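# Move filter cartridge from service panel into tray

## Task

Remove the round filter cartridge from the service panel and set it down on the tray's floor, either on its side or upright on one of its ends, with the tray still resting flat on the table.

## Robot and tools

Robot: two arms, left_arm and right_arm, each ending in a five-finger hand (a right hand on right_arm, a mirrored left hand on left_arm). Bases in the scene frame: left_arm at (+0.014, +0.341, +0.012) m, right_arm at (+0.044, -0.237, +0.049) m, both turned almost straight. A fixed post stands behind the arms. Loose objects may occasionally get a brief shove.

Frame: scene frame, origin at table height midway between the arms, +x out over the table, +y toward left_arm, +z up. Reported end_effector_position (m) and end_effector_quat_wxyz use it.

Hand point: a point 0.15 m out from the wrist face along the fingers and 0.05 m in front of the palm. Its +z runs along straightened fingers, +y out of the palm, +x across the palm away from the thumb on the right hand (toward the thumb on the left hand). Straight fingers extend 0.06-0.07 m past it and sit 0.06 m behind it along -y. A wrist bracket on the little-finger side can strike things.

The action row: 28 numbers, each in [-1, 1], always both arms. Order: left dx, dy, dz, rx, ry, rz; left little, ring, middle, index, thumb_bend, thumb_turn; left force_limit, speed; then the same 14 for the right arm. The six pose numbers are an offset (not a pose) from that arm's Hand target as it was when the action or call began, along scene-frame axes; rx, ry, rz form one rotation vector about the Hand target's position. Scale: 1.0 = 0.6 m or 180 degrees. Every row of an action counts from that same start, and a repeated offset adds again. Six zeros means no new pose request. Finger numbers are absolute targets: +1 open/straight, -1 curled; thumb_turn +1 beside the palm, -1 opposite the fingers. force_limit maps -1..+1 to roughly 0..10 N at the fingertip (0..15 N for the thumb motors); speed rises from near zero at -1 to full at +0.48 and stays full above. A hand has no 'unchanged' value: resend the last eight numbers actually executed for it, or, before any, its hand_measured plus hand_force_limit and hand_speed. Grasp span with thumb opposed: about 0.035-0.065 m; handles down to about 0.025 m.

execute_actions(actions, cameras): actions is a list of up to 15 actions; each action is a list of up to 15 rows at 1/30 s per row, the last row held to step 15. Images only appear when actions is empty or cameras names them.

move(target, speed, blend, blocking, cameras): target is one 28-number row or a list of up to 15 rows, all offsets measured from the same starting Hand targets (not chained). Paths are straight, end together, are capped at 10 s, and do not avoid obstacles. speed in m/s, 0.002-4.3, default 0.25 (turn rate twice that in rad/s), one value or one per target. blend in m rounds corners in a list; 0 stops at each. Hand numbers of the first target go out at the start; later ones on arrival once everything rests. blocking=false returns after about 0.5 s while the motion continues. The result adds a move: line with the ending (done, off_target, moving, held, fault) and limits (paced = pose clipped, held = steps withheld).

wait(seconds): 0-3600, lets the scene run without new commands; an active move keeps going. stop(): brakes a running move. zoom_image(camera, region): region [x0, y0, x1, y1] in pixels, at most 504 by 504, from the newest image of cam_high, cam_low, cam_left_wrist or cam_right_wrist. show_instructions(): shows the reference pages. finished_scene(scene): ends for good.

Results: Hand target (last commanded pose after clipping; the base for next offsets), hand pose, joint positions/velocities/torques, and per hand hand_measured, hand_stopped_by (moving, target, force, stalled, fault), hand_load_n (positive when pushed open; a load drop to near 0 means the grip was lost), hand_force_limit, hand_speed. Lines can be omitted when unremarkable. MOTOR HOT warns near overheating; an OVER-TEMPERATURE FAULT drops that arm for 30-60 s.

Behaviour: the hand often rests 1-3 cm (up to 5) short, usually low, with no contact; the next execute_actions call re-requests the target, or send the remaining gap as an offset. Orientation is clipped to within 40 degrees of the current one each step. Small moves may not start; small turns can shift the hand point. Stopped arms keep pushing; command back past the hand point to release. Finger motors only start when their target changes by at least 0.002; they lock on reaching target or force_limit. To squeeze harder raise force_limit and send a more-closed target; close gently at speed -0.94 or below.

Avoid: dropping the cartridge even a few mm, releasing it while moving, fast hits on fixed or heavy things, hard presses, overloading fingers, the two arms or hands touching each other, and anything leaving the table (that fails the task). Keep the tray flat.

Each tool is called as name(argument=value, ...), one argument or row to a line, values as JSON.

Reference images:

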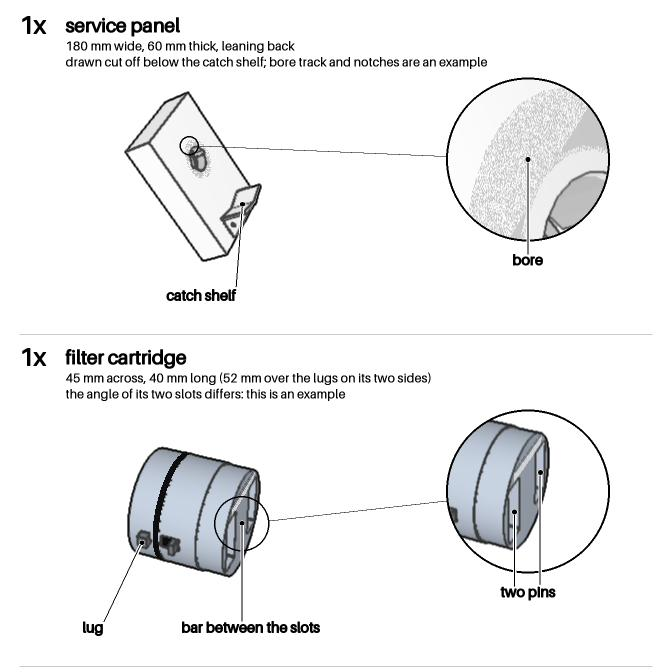

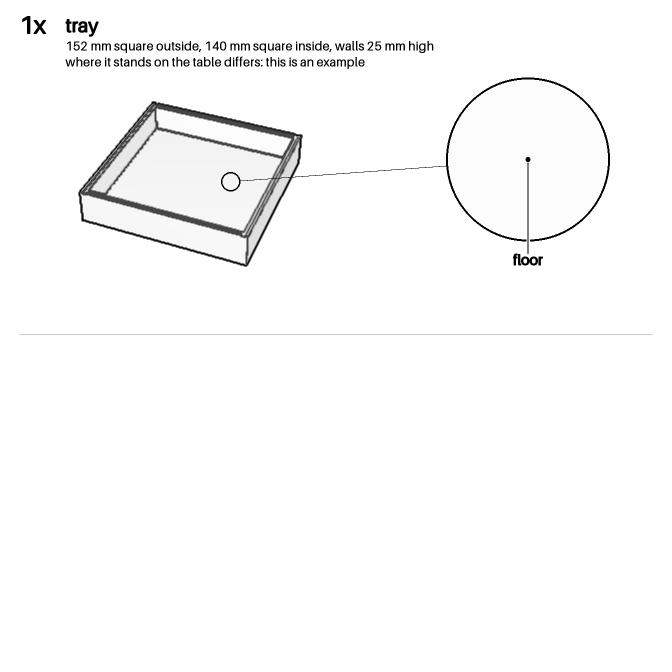

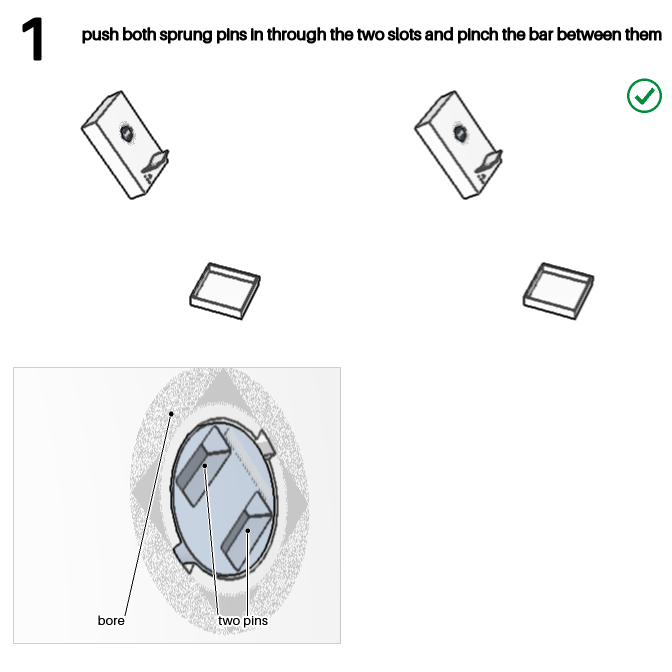

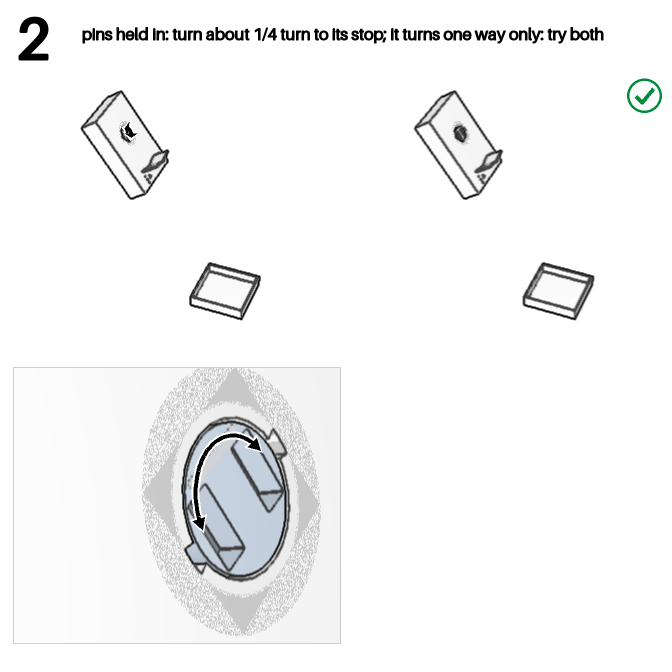

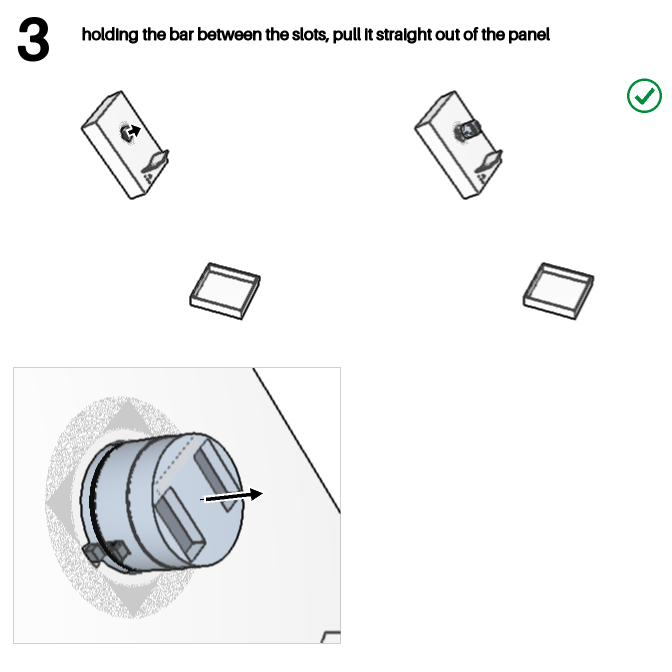

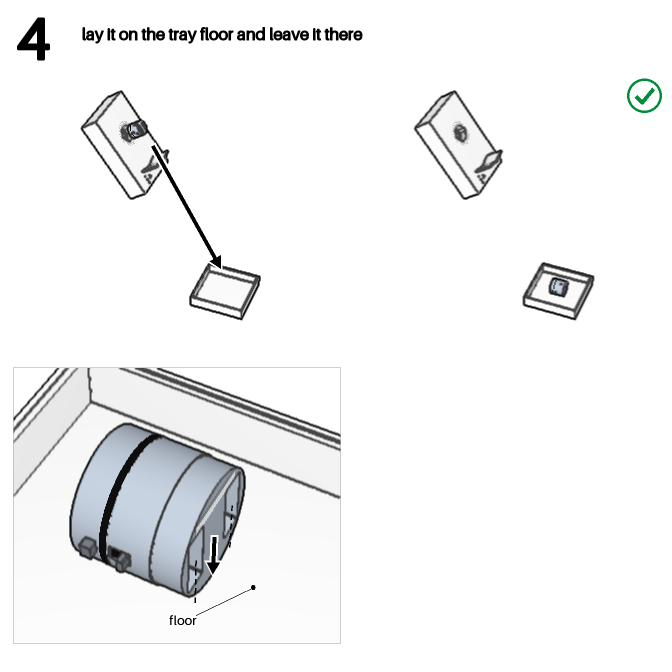

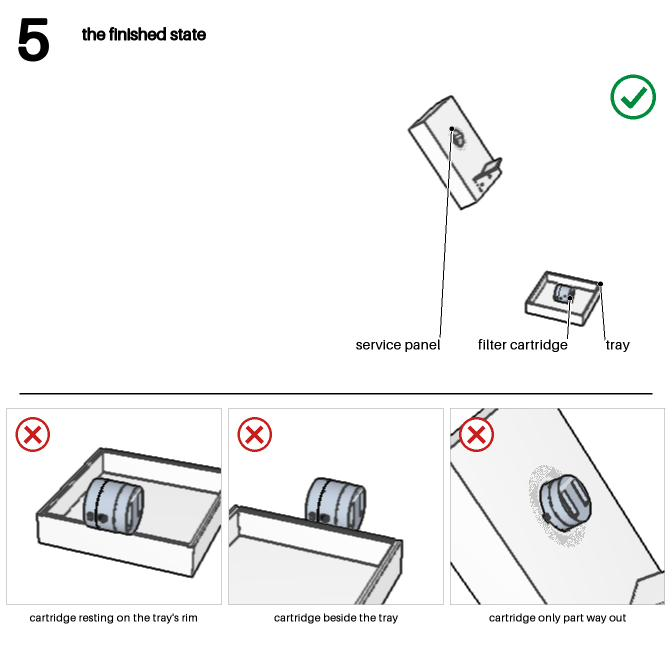

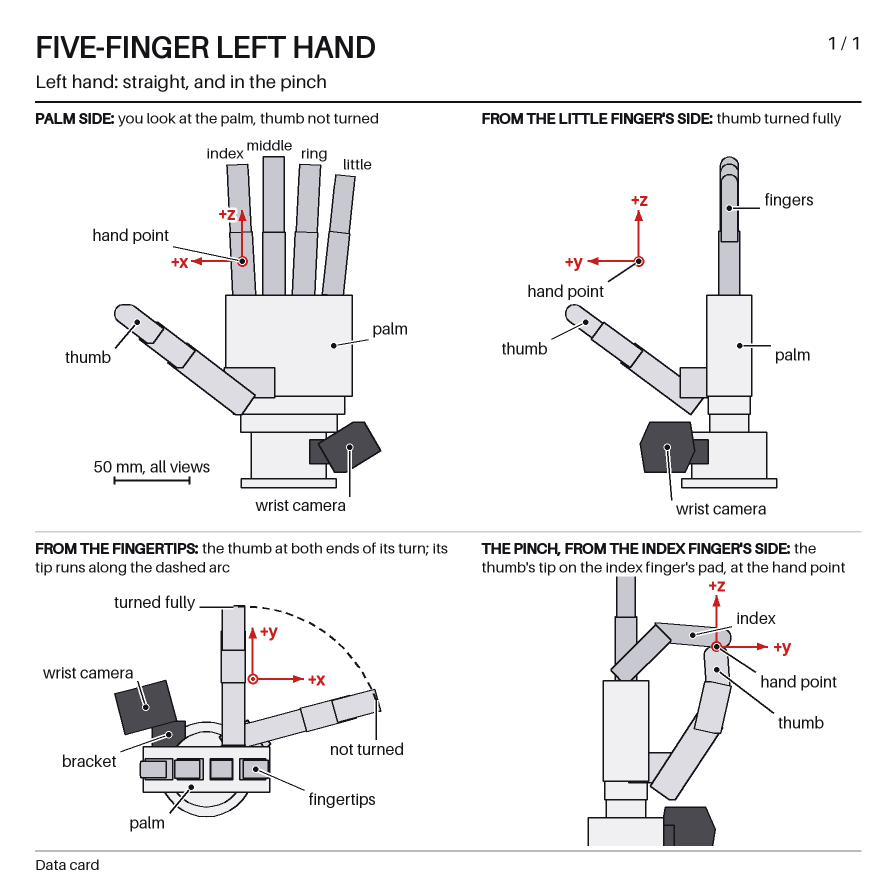

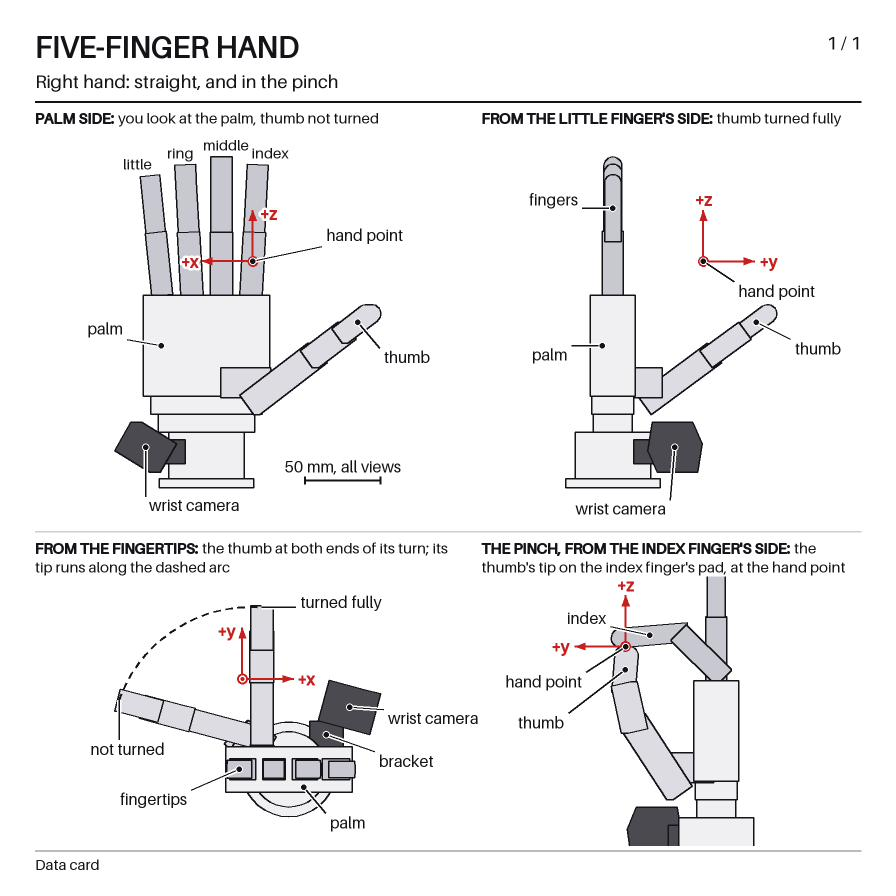

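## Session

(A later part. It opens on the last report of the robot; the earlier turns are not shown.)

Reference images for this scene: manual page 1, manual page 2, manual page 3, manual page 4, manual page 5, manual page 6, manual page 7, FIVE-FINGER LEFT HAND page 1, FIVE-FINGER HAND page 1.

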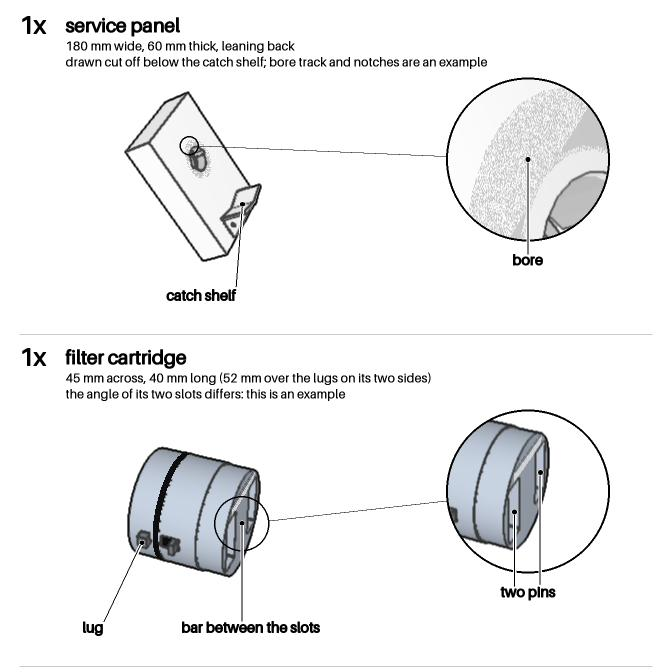

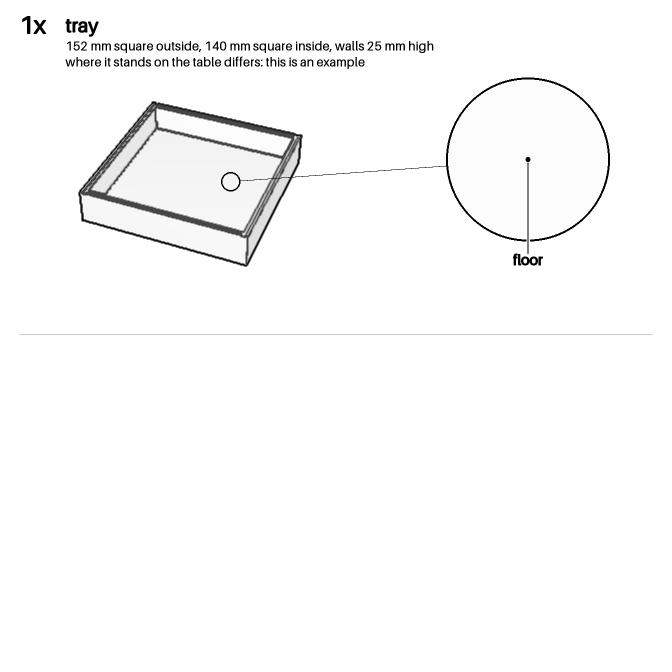

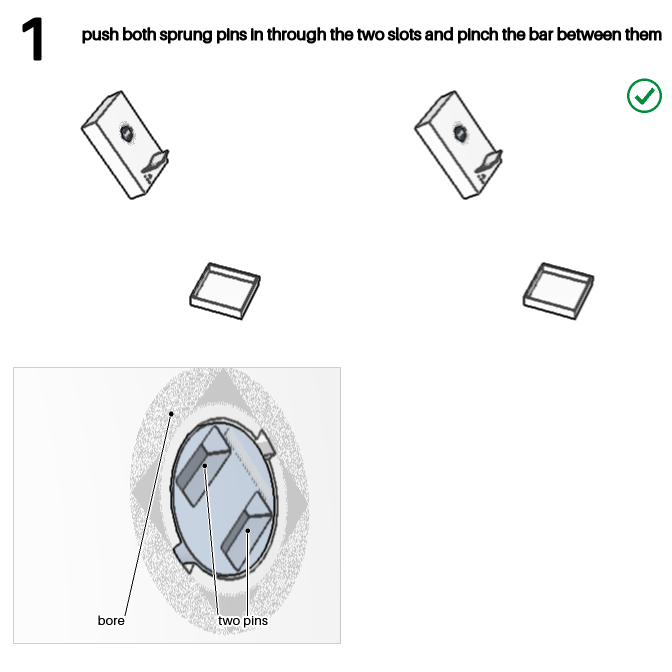

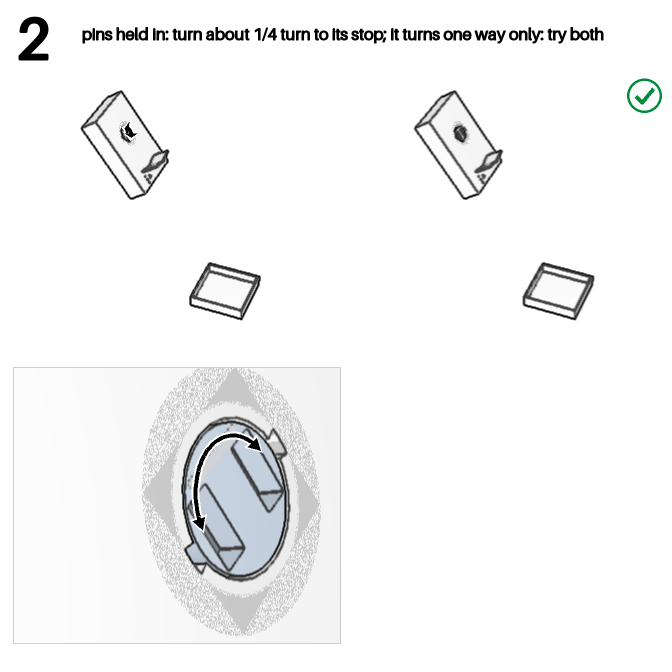

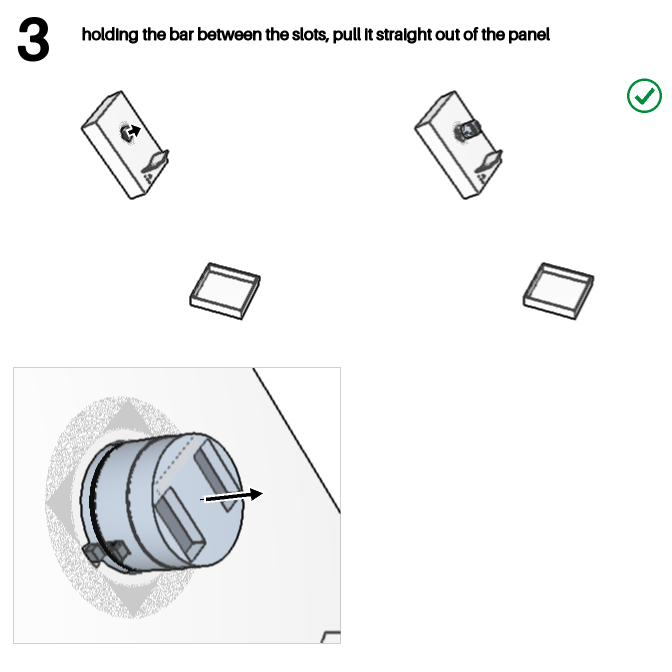

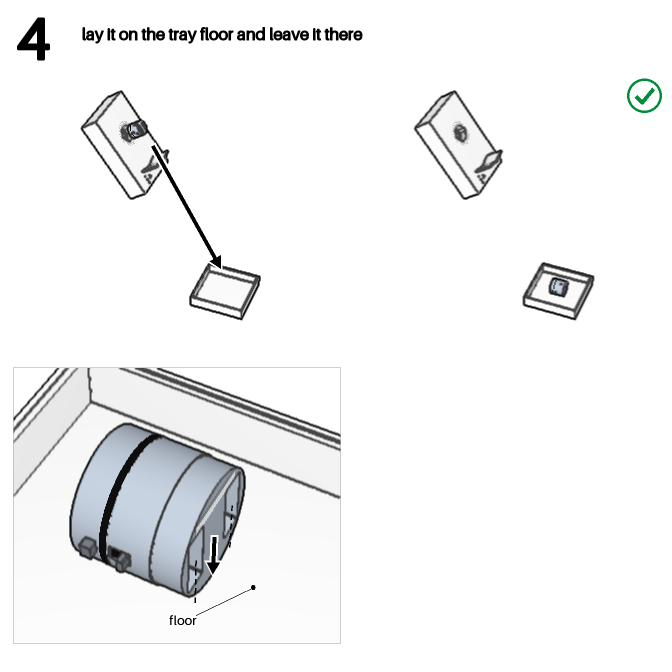

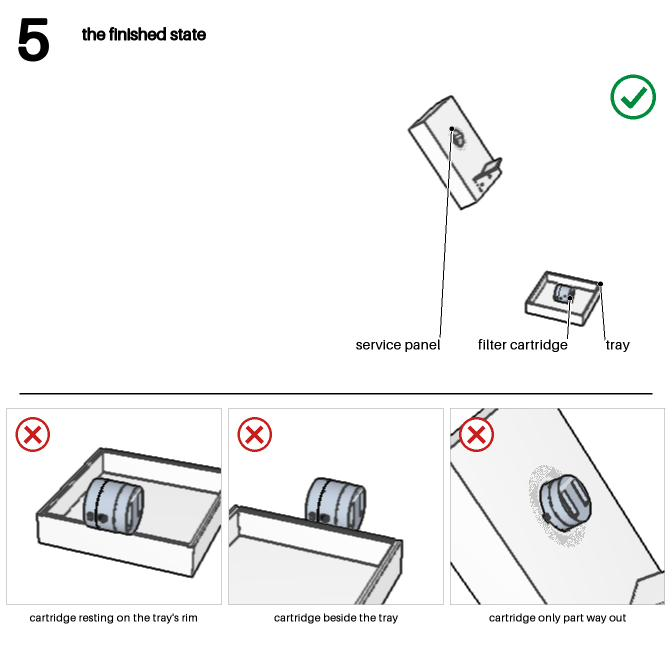

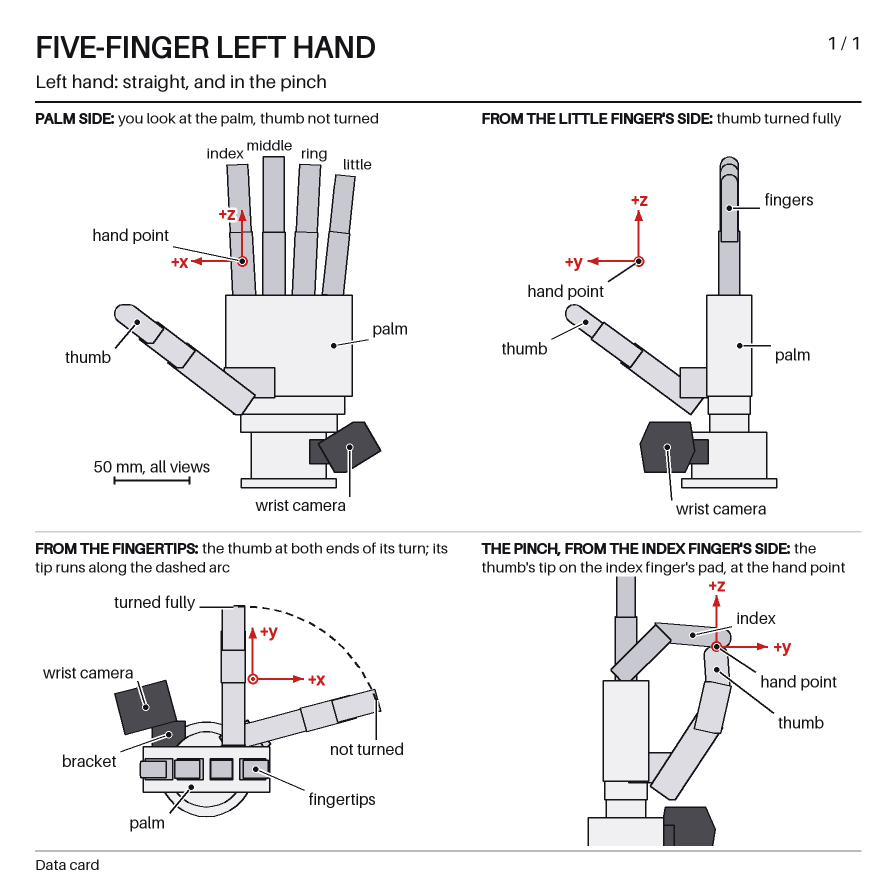

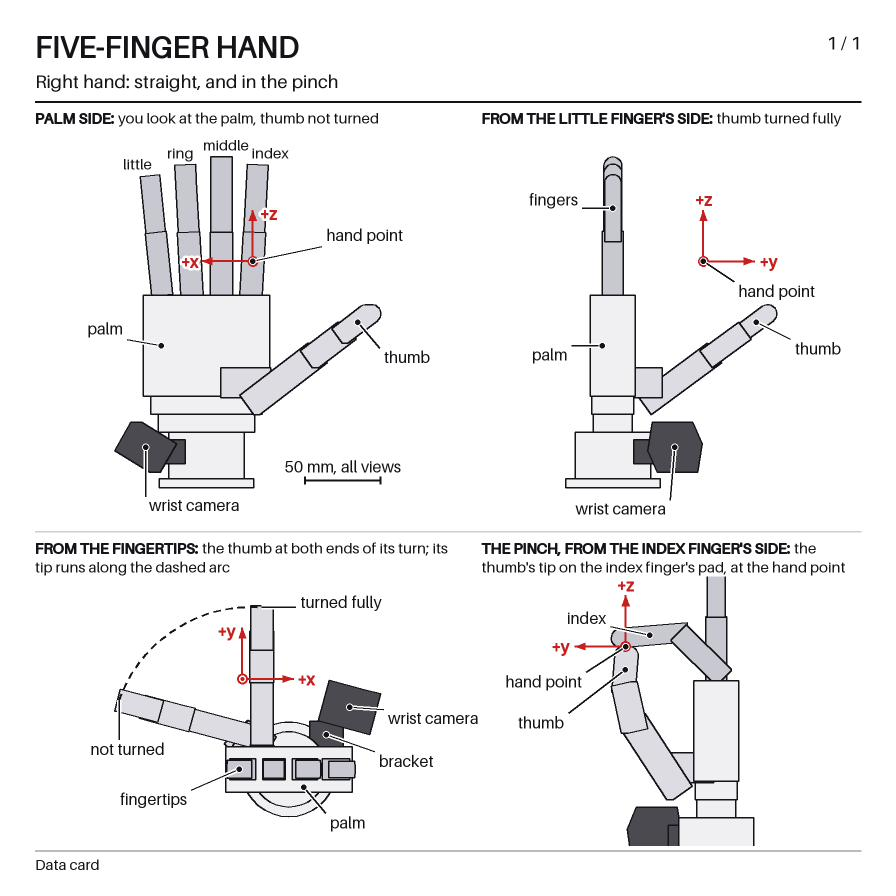

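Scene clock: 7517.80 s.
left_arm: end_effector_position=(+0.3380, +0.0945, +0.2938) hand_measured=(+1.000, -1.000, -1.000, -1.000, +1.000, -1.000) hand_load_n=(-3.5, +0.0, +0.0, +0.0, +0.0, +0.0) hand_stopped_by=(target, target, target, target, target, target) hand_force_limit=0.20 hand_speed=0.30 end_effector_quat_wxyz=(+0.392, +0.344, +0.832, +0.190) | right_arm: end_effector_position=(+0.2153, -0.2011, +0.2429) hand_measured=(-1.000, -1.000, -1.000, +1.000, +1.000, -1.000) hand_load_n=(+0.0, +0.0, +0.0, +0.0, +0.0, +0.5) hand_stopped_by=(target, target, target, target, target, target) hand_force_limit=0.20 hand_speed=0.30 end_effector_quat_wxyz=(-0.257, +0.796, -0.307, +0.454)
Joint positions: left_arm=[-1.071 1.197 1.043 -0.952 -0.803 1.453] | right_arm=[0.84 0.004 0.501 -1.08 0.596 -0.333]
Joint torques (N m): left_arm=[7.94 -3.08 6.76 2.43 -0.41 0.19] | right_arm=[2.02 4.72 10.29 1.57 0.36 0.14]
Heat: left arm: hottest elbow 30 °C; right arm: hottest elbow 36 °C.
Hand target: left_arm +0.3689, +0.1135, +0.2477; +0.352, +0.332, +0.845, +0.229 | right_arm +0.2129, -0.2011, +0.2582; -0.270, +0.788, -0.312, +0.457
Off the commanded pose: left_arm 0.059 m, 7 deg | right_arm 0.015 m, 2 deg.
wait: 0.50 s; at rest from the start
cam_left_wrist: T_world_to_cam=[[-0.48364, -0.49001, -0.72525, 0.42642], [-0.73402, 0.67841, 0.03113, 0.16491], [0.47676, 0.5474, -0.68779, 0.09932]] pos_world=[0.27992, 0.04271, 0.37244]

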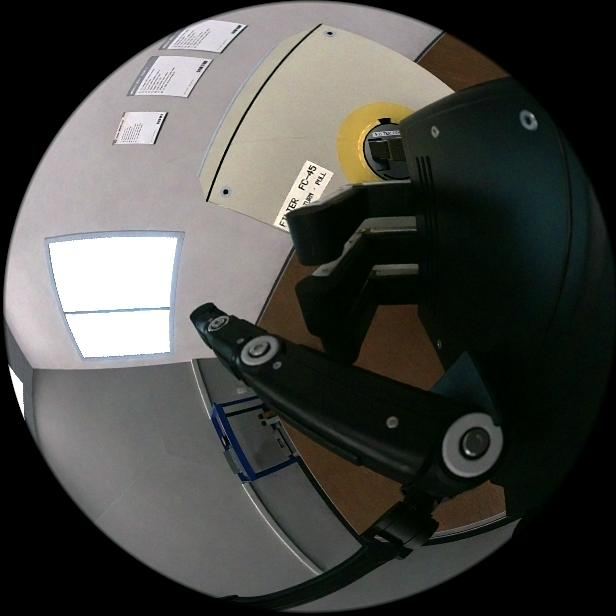

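zoom_image(
  camera="cam_left_wrist",
  region=[362, 122, 384, 144],
)

Scaled by 22.909 from the camera's image (finer frame: 880x880).

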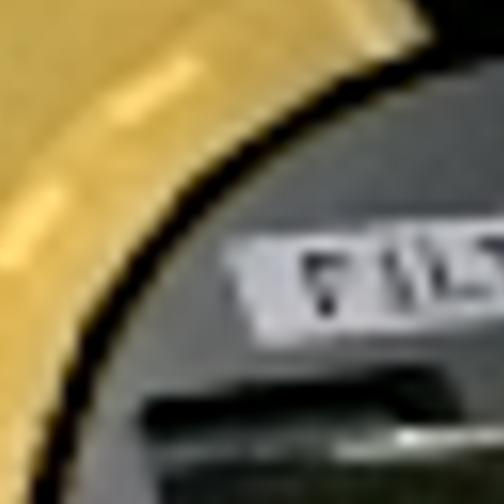

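move(
  target=[
    [0.0248,0.0015,-0.0191,0.0057,0.003,0.0083,1,-1,-1,-1,1,-1,0.2,0.3,0,0,0,0,0,0,-1,-1,-1,1,1,-1,0.2,0.3],
    [0.0764,-0.0969,0.0545,0.0057,0.003,0.0083,1,-1,-1,-1,1,-1,0.2,0.3,0,0,0,0,0,0,-1,-1,-1,1,1,-1,0.2,0.3],
  ],
  speed=0.08,
  cameras=["cam_left_wrist"],
)

zoom_image(
  camera="cam_left_wrist",
  region=[340, 110, 410, 180],
)

Scene clock: 7536.63 s.
left_arm: end_effector_position=(+0.3415, +0.0882, +0.3070) hand_measured=(+1.000, -1.000, -1.000, -1.000, +1.000, -1.000) hand_load_n=(-3.0, +0.0, +0.0, +0.0, +0.0, +0.0) hand_stopped_by=(target, target, target, target, target, target) hand_force_limit=0.20 hand_speed=0.30 end_effector_quat_wxyz=(+0.343, +0.365, +0.835, +0.226) | right_arm: end_effector_position=(+0.2153, -0.2011, +0.2429) hand_measured=(-1.000, -1.000, -1.000, +1.000, +1.000, -1.000) hand_load_n=(+0.0, +0.0, +0.0, +0.0, +0.0, +0.0) hand_stopped_by=(target, target, target, target, target, target) hand_force_limit=0.20 hand_speed=0.30 end_effector_quat_wxyz=(-0.257, +0.796, -0.307, +0.454)
Joint positions: left_arm=[-1.068 1.277 1.161 -1.13 -0.798 1.434] | right_arm=[0.84 0.004 0.501 -1.08 0.596 -0.333]
Joint torques (N m): left_arm=[8.59 2.14 16.92 5.6 -1.13 0.26] | right_arm=[1.85 5.01 10.28 1.58 0.35 0.13]
Heat: left arm: hottest elbow 29 °C; right arm: hottest elbow 36 °C.
Hand target: left_arm +0.4147, +0.0553, +0.2804; +0.342, +0.325, +0.849, +0.240 | right_arm +0.2129, -0.2011, +0.2582; -0.270, +0.788, -0.312, +0.457
Off the commanded pose: left_arm 0.085 m, 5 deg | right_arm 0.015 m, 2 deg.
move: off_target (left_arm)
cam_left_wrist: T_world_to_cam=[[-0.52615, -0.41675, -0.74127, 0.44761], [-0.73699, 0.65836, 0.15297, 0.13665], [0.42427, 0.6268, -0.65354, 0.11063]] pos_world=[0.28929, 0.02723, 0.3832]

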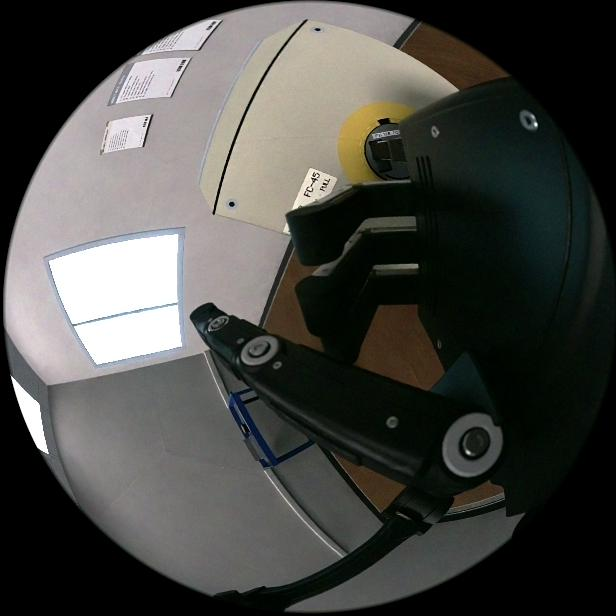

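Scaled by 7.200 from the camera's image (finer frame: 880x880).

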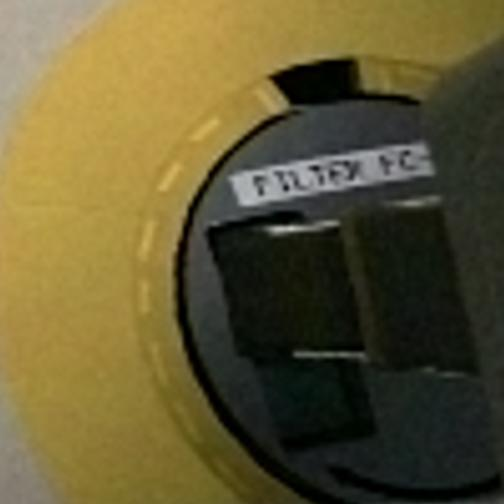

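zoom_image(
  camera="cam_left_wrist",
  region=[368, 152, 396, 180],
)

Scaled by 18.000 from the camera's image (finer frame: 880x880).

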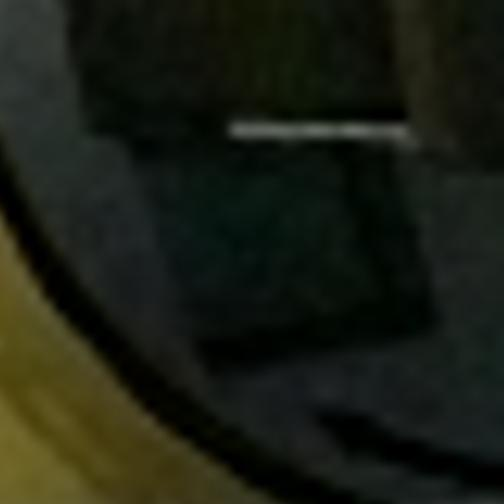

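zoom_image(
  camera="cam_left_wrist",
  region=[374, 156, 394, 176],
)

Scaled by 25.200 from the camera's image (finer frame: 880x880).

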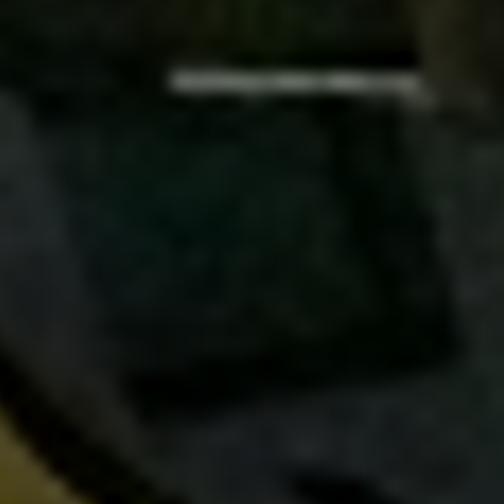

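move(
  target=[-0.0516,0.0984,-0.0736,0,0,0,1,-1,-1,-1,1,-1,0.2,0.3,0,0,0,0,0,0,-1,-1,-1,1,1,-1,0.2,0.3],
  speed=0.08,
  cameras=["cam_left_wrist"],
)

zoom_image(
  camera="cam_left_wrist",
  region=[340, 110, 410, 180],
)

Scene clock: 7572.53 s.
left_arm: end_effector_position=(+0.3393, +0.0937, +0.2939) hand_measured=(+1.000, -1.000, -1.000, -1.000, +1.000, -1.000) hand_load_n=(-3.5, +0.0, +0.0, +0.0, +0.0, +0.0) hand_stopped_by=(target, target, target, target, target, target) hand_force_limit=0.20 hand_speed=0.30 end_effector_quat_wxyz=(+0.387, +0.346, +0.833, +0.192) | right_arm: end_effector_position=(+0.2153, -0.2011, +0.2429) hand_measured=(-1.000, -1.000, -1.000, +1.000, +1.000, -1.000) hand_load_n=(-0.5, +0.0, +0.0, +0.0, +0.0, +0.0) hand_stopped_by=(target, target, target, target, target, target) hand_force_limit=0.20 hand_speed=0.30 end_effector_quat_wxyz=(-0.257, +0.796, -0.307, +0.454)
Joint positions: left_arm=[-1.068 1.205 1.052 -0.962 -0.798 1.455] | right_arm=[0.84 0.004 0.501 -1.08 0.596 -0.333]
Joint torques (N m): left_arm=[9.58 -1.03 6.52 3.28 -0.6 0.17] | right_arm=[1.85 4.95 10.22 1.55 0.36 0.15]
Heat: left arm: hottest elbow 32 °C; right arm: hottest elbow 37 °C.
Hand target: left_arm +0.3837, +0.1143, +0.2361; +0.341, +0.325, +0.849, +0.240 | right_arm +0.2129, -0.2011, +0.2582; -0.270, +0.788, -0.312, +0.457
Off the commanded pose: left_arm 0.076 m, 8 deg | right_arm 0.015 m, 2 deg.
move: off_target (left_arm)
cam_left_wrist: T_world_to_cam=[[-0.48971, -0.48419, -0.72508, 0.42826], [-0.7336, 0.67825, 0.04255, 0.16295], [0.47119, 0.55276, -0.68734, 0.10047]] pos_world=[0.28192, 0.04131, 0.37265]

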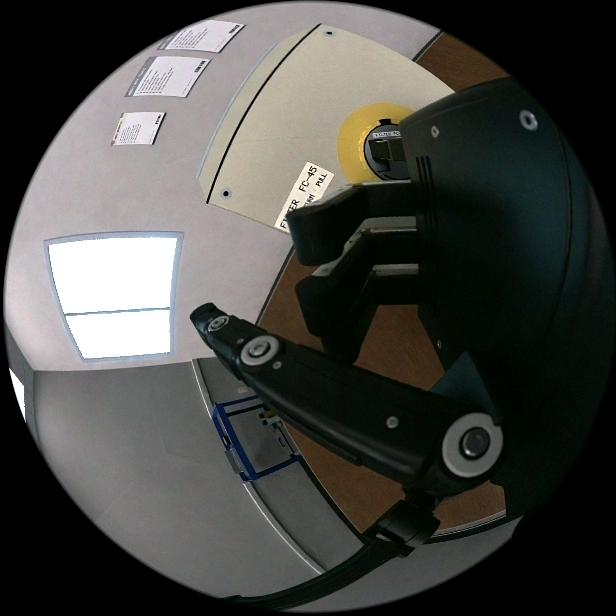

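Scaled by 7.200 from the camera's image (finer frame: 880x880).

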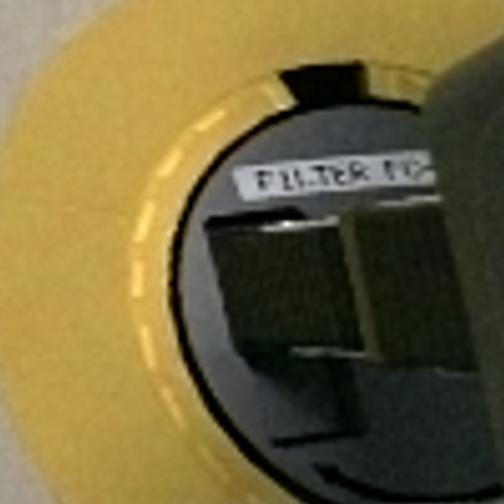

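zoom_image(
  camera="cam_left_wrist",
  region=[370, 152, 394, 176],
)

zoom_image(
  camera="cam_left_wrist",
  region=[364, 132, 388, 156],
)

Scaled by 21.000 from the camera's image (finer frame: 880x880).

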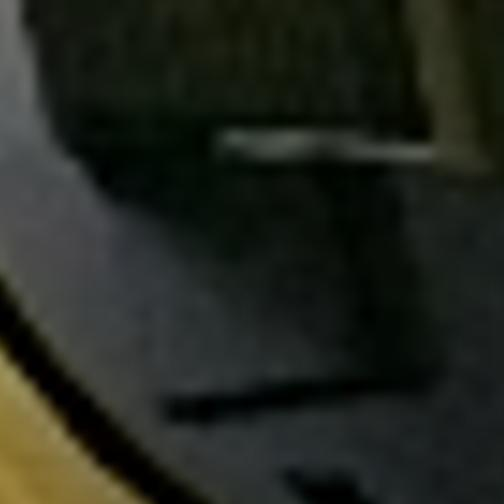

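Scaled by 21.000 from the camera's image (finer frame: 880x880).

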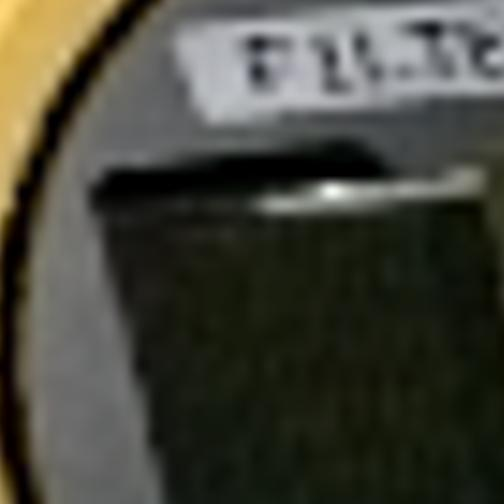

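move(
  target=[
    [0.0248,0.0015,-0.0191,0.0057,0.003,0.0083,1,-1,-1,-1,1,-1,0.2,0.3,0,0,0,0,0,0,-1,-1,-1,1,1,-1,0.2,0.3],
    [0.0506,-0.0477,0.0177,0.0057,0.003,0.0083,1,-1,-1,-1,1,-1,0.2,0.3,0,0,0,0,0,0,-1,-1,-1,1,1,-1,0.2,0.3],
    [0.0248,0.0015,-0.0191,0.0057,0.003,0.0083,1,-1,-1,-1,1,-1,0.2,0.3,0,0,0,0,0,0,-1,-1,-1,1,1,-1,0.2,0.3],
    [0.0506,-0.0477,0.0177,0.0057,0.003,0.0083,1,-1,-1,-1,1,-1,0.2,0.3,0,0,0,0,0,0,-1,-1,-1,1,1,-1,0.2,0.3],
    [0.0248,0.0015,-0.0191,0.0057,0.003,0.0083,1,-1,-1,-1,1,-1,0.2,0.3,0,0,0,0,0,0,-1,-1,-1,1,1,-1,0.2,0.3],
  ],
  speed=0.1,
  cameras=["cam_left_wrist"],
)

zoom_image(
  camera="cam_left_wrist",
  region=[340, 110, 410, 180],
)

Scene clock: 7637.37 s.
left_arm: end_effector_position=(+0.3398, +0.0930, +0.2934) hand_measured=(+1.000, -1.000, -1.000, -1.000, +1.000, -1.000) hand_load_n=(-6.5, +0.0, +0.0, +0.0, +0.0, +0.0) hand_stopped_by=(target, target, target, target, target, target) hand_force_limit=0.20 hand_speed=0.30 end_effector_quat_wxyz=(+0.383, +0.344, +0.835, +0.192) | right_arm: end_effector_position=(+0.2153, -0.2011, +0.2429) hand_measured=(-1.000, -1.000, -1.000, +1.000, +1.000, -1.000) hand_load_n=(+0.0, +0.0, +0.0, +0.0, +0.0, +0.5) hand_stopped_by=(target, target, target, target, target, target) hand_force_limit=0.20 hand_speed=0.30 end_effector_quat_wxyz=(-0.257, +0.796, -0.307, +0.454)
Joint positions: left_arm=[-1.066 1.213 1.061 -0.974 -0.794 1.445] | right_arm=[0.84 0.004 0.501 -1.08 0.596 -0.333]
Joint torques (N m): left_arm=[11.28 0.5 6.26 3.9 -0.75 0.23] | right_arm=[1.85 5.07 10.29 1.59 0.37 0.14]
Heat: left arm: hottest elbow 29 °C; right arm: hottest elbow 37 °C.
Hand target: left_arm +0.3987, +0.1152, +0.2247; +0.331, +0.318, +0.852, +0.250 | right_arm +0.2129, -0.2011, +0.2582; -0.270, +0.788, -0.312, +0.457
Off the commanded pose: left_arm 0.093 m, 10 deg | right_arm 0.015 m, 2 deg.
move: off_target (left_arm)
cam_left_wrist: T_world_to_cam=[[-0.4917, -0.48688, -0.72193, 0.42778], [-0.73763, 0.67348, 0.04818, 0.16401], [0.46275, 0.55621, -0.69029, 0.10375]] pos_world=[0.28331, 0.04011, 0.37255]

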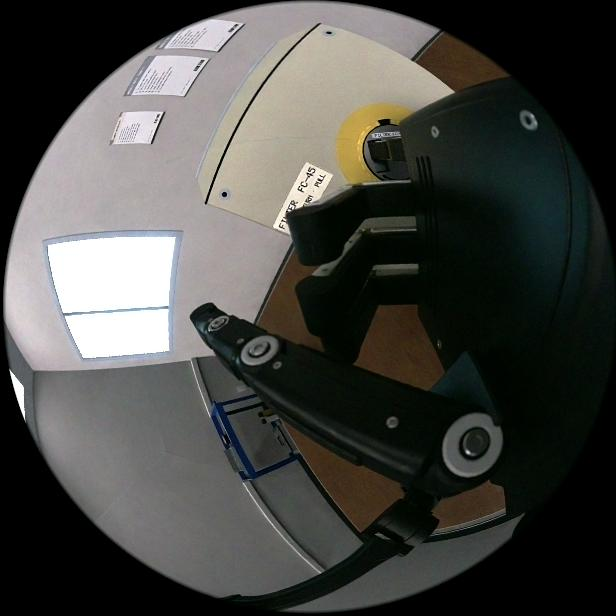

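Scaled by 7.200 from the camera's image (finer frame: 880x880).

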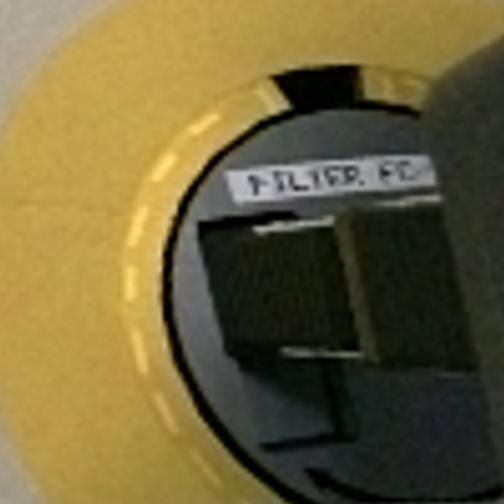

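zoom_image(
  camera="cam_left_wrist",
  region=[370, 152, 394, 176],
)

zoom_image(
  camera="cam_left_wrist",
  region=[364, 132, 388, 156],
)

Scaled by 21.000 from the camera's image (finer frame: 880x880).

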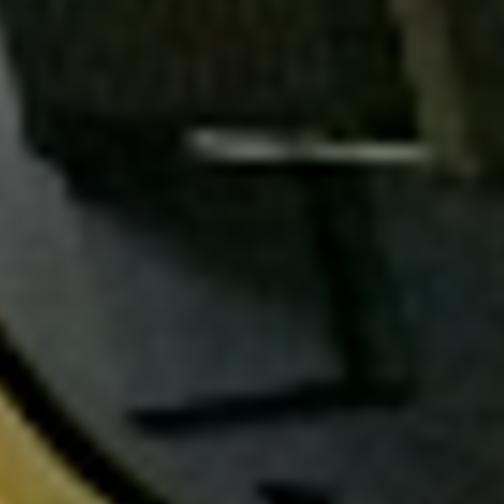

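Scaled by 21.000 from the camera's image (finer frame: 880x880).

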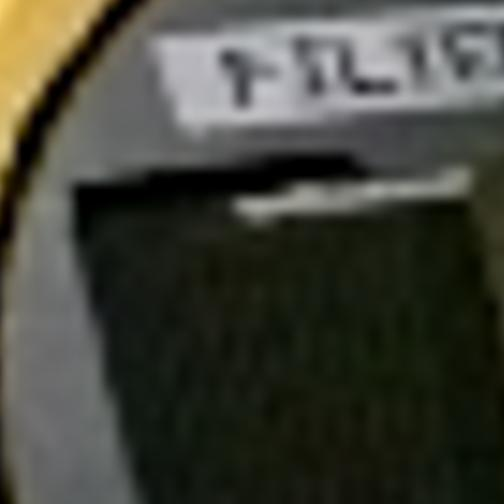

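move(
  target=[0,0,0,0,0,0,1,-1,-1,-1,1,-1,0.2,0.3,0.0768,0.2318,0.0555,-0.0036,0.0919,0.0072,-1,-1,-1,1,1,-1,0.2,0.3],
  speed=0.15,
  cameras=["all"],
)

Scene clock: 7672.40 s.
left_arm: end_effector_position=(+0.3398, +0.0930, +0.2936) hand_measured=(+1.000, -1.000, -1.000, -1.000, +1.000, -1.000) hand_load_n=(-6.5, +0.0, +0.0, +0.0, +0.0, +0.0) hand_stopped_by=(target, target, target, target, target, target) hand_force_limit=0.20 hand_speed=0.30 end_effector_quat_wxyz=(+0.383, +0.344, +0.835, +0.192) | right_arm: end_effector_position=(+0.2282, -0.1461, +0.2511) hand_measured=(-1.000, -1.000, -1.000, +1.000, +1.000, -1.000) hand_load_n=(+0.0, +0.0, +0.0, +0.0, +0.0, +0.5) hand_stopped_by=(target, target, target, target, target, target) hand_force_limit=0.20 hand_speed=0.30 end_effector_quat_wxyz=(-0.226, +0.836, -0.304, +0.396)
Joint positions: left_arm=[-1.066 1.212 1.061 -0.974 -0.794 1.446] | right_arm=[0.948 0.338 0.606 -1.053 0.598 -0.191]
Joint torques (N m): left_arm=[11.22 0.67 6.16 4.01 -0.76 0.23] | right_arm=[0.62 2.08 8.01 1.7 0.34 -0.09]
Heat: left arm: hottest elbow 28 °C; right arm: hottest elbow 37 °C.
Hand target: left_arm +0.3987, +0.1153, +0.2249; +0.332, +0.318, +0.852, +0.250 | right_arm +0.2278, -0.1496, +0.2498; -0.223, +0.837, -0.303, +0.398 (not the last commanded pose)
Off the commanded pose: left_arm 0.093 m, 10 deg | right_arm 0.098 m, 8 deg.
move: held (right_arm; a check stopped the path); limits=held
pose unreachable (right arm): on one or more control steps of this call, first in action 0 (counted from 0), this arm could not follow its commanded pose, so it was not sent that pose on those steps. It may still have moved: this result reports where it is.
cause: moving toward the commanded pose would bring a part of the arm too close to another arm (a part of this arm just beyond joint 6 (wrist roll) and a part of the left arm just beyond its joint 4 (wrist pitch), along the way the arms are being sent, or toward where that arm still pushes).
cam_left_wrist: T_world_to_cam=[[-0.49173, -0.48673, -0.72201, 0.42789], [-0.73747, 0.67366, 0.04813, 0.16384], [0.46296, 0.55613, -0.69021, 0.10373]] pos_world=[0.28321, 0.04021, 0.37265]
cam_right_wrist: T_world_to_cam=[[-0.21284, -0.89139, -0.40015, 0.01166], [-0.90005, 0.33826, -0.27477, 0.32312], [0.38028, 0.30167, -0.87429, 0.28882]] pos_world=[0.18347, -0.18603, 0.34597]

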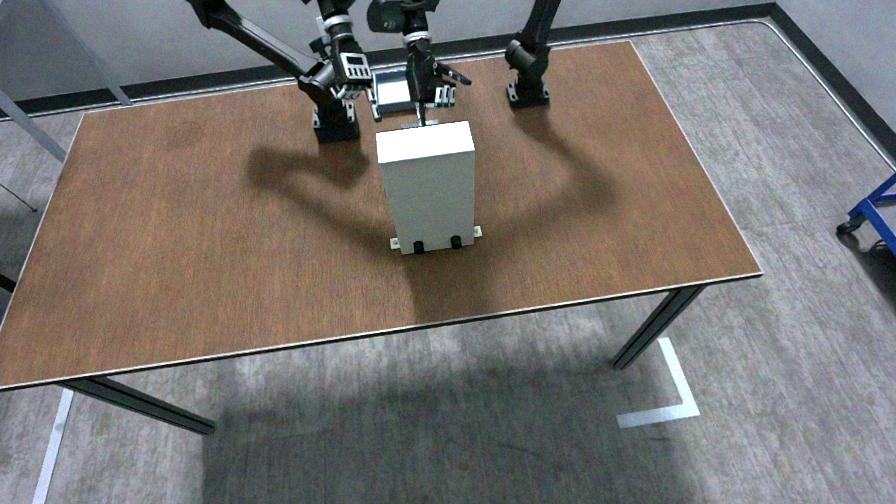

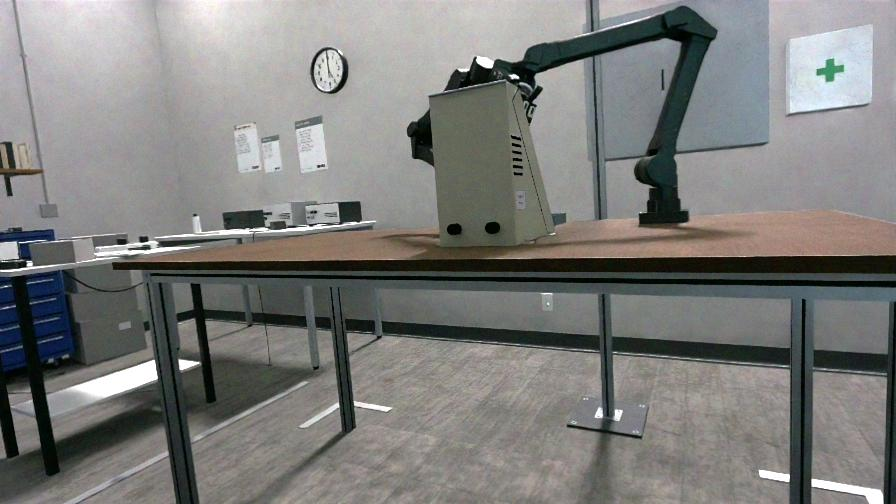

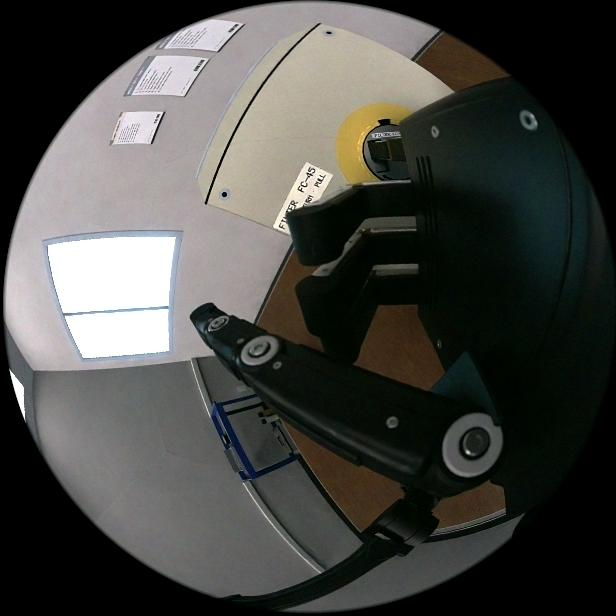

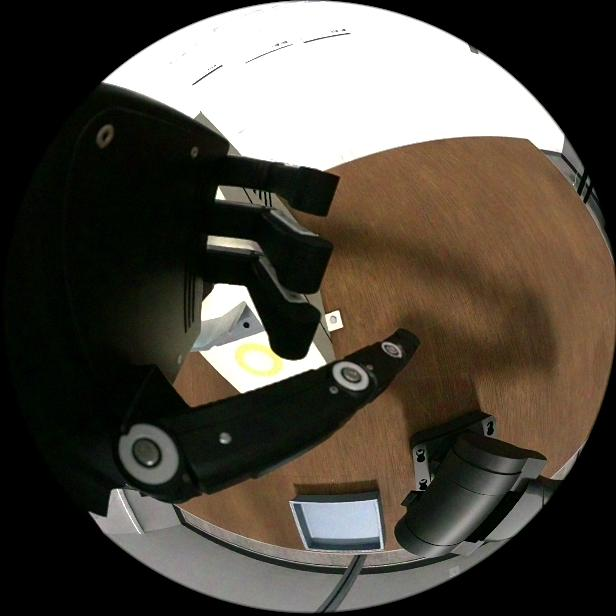

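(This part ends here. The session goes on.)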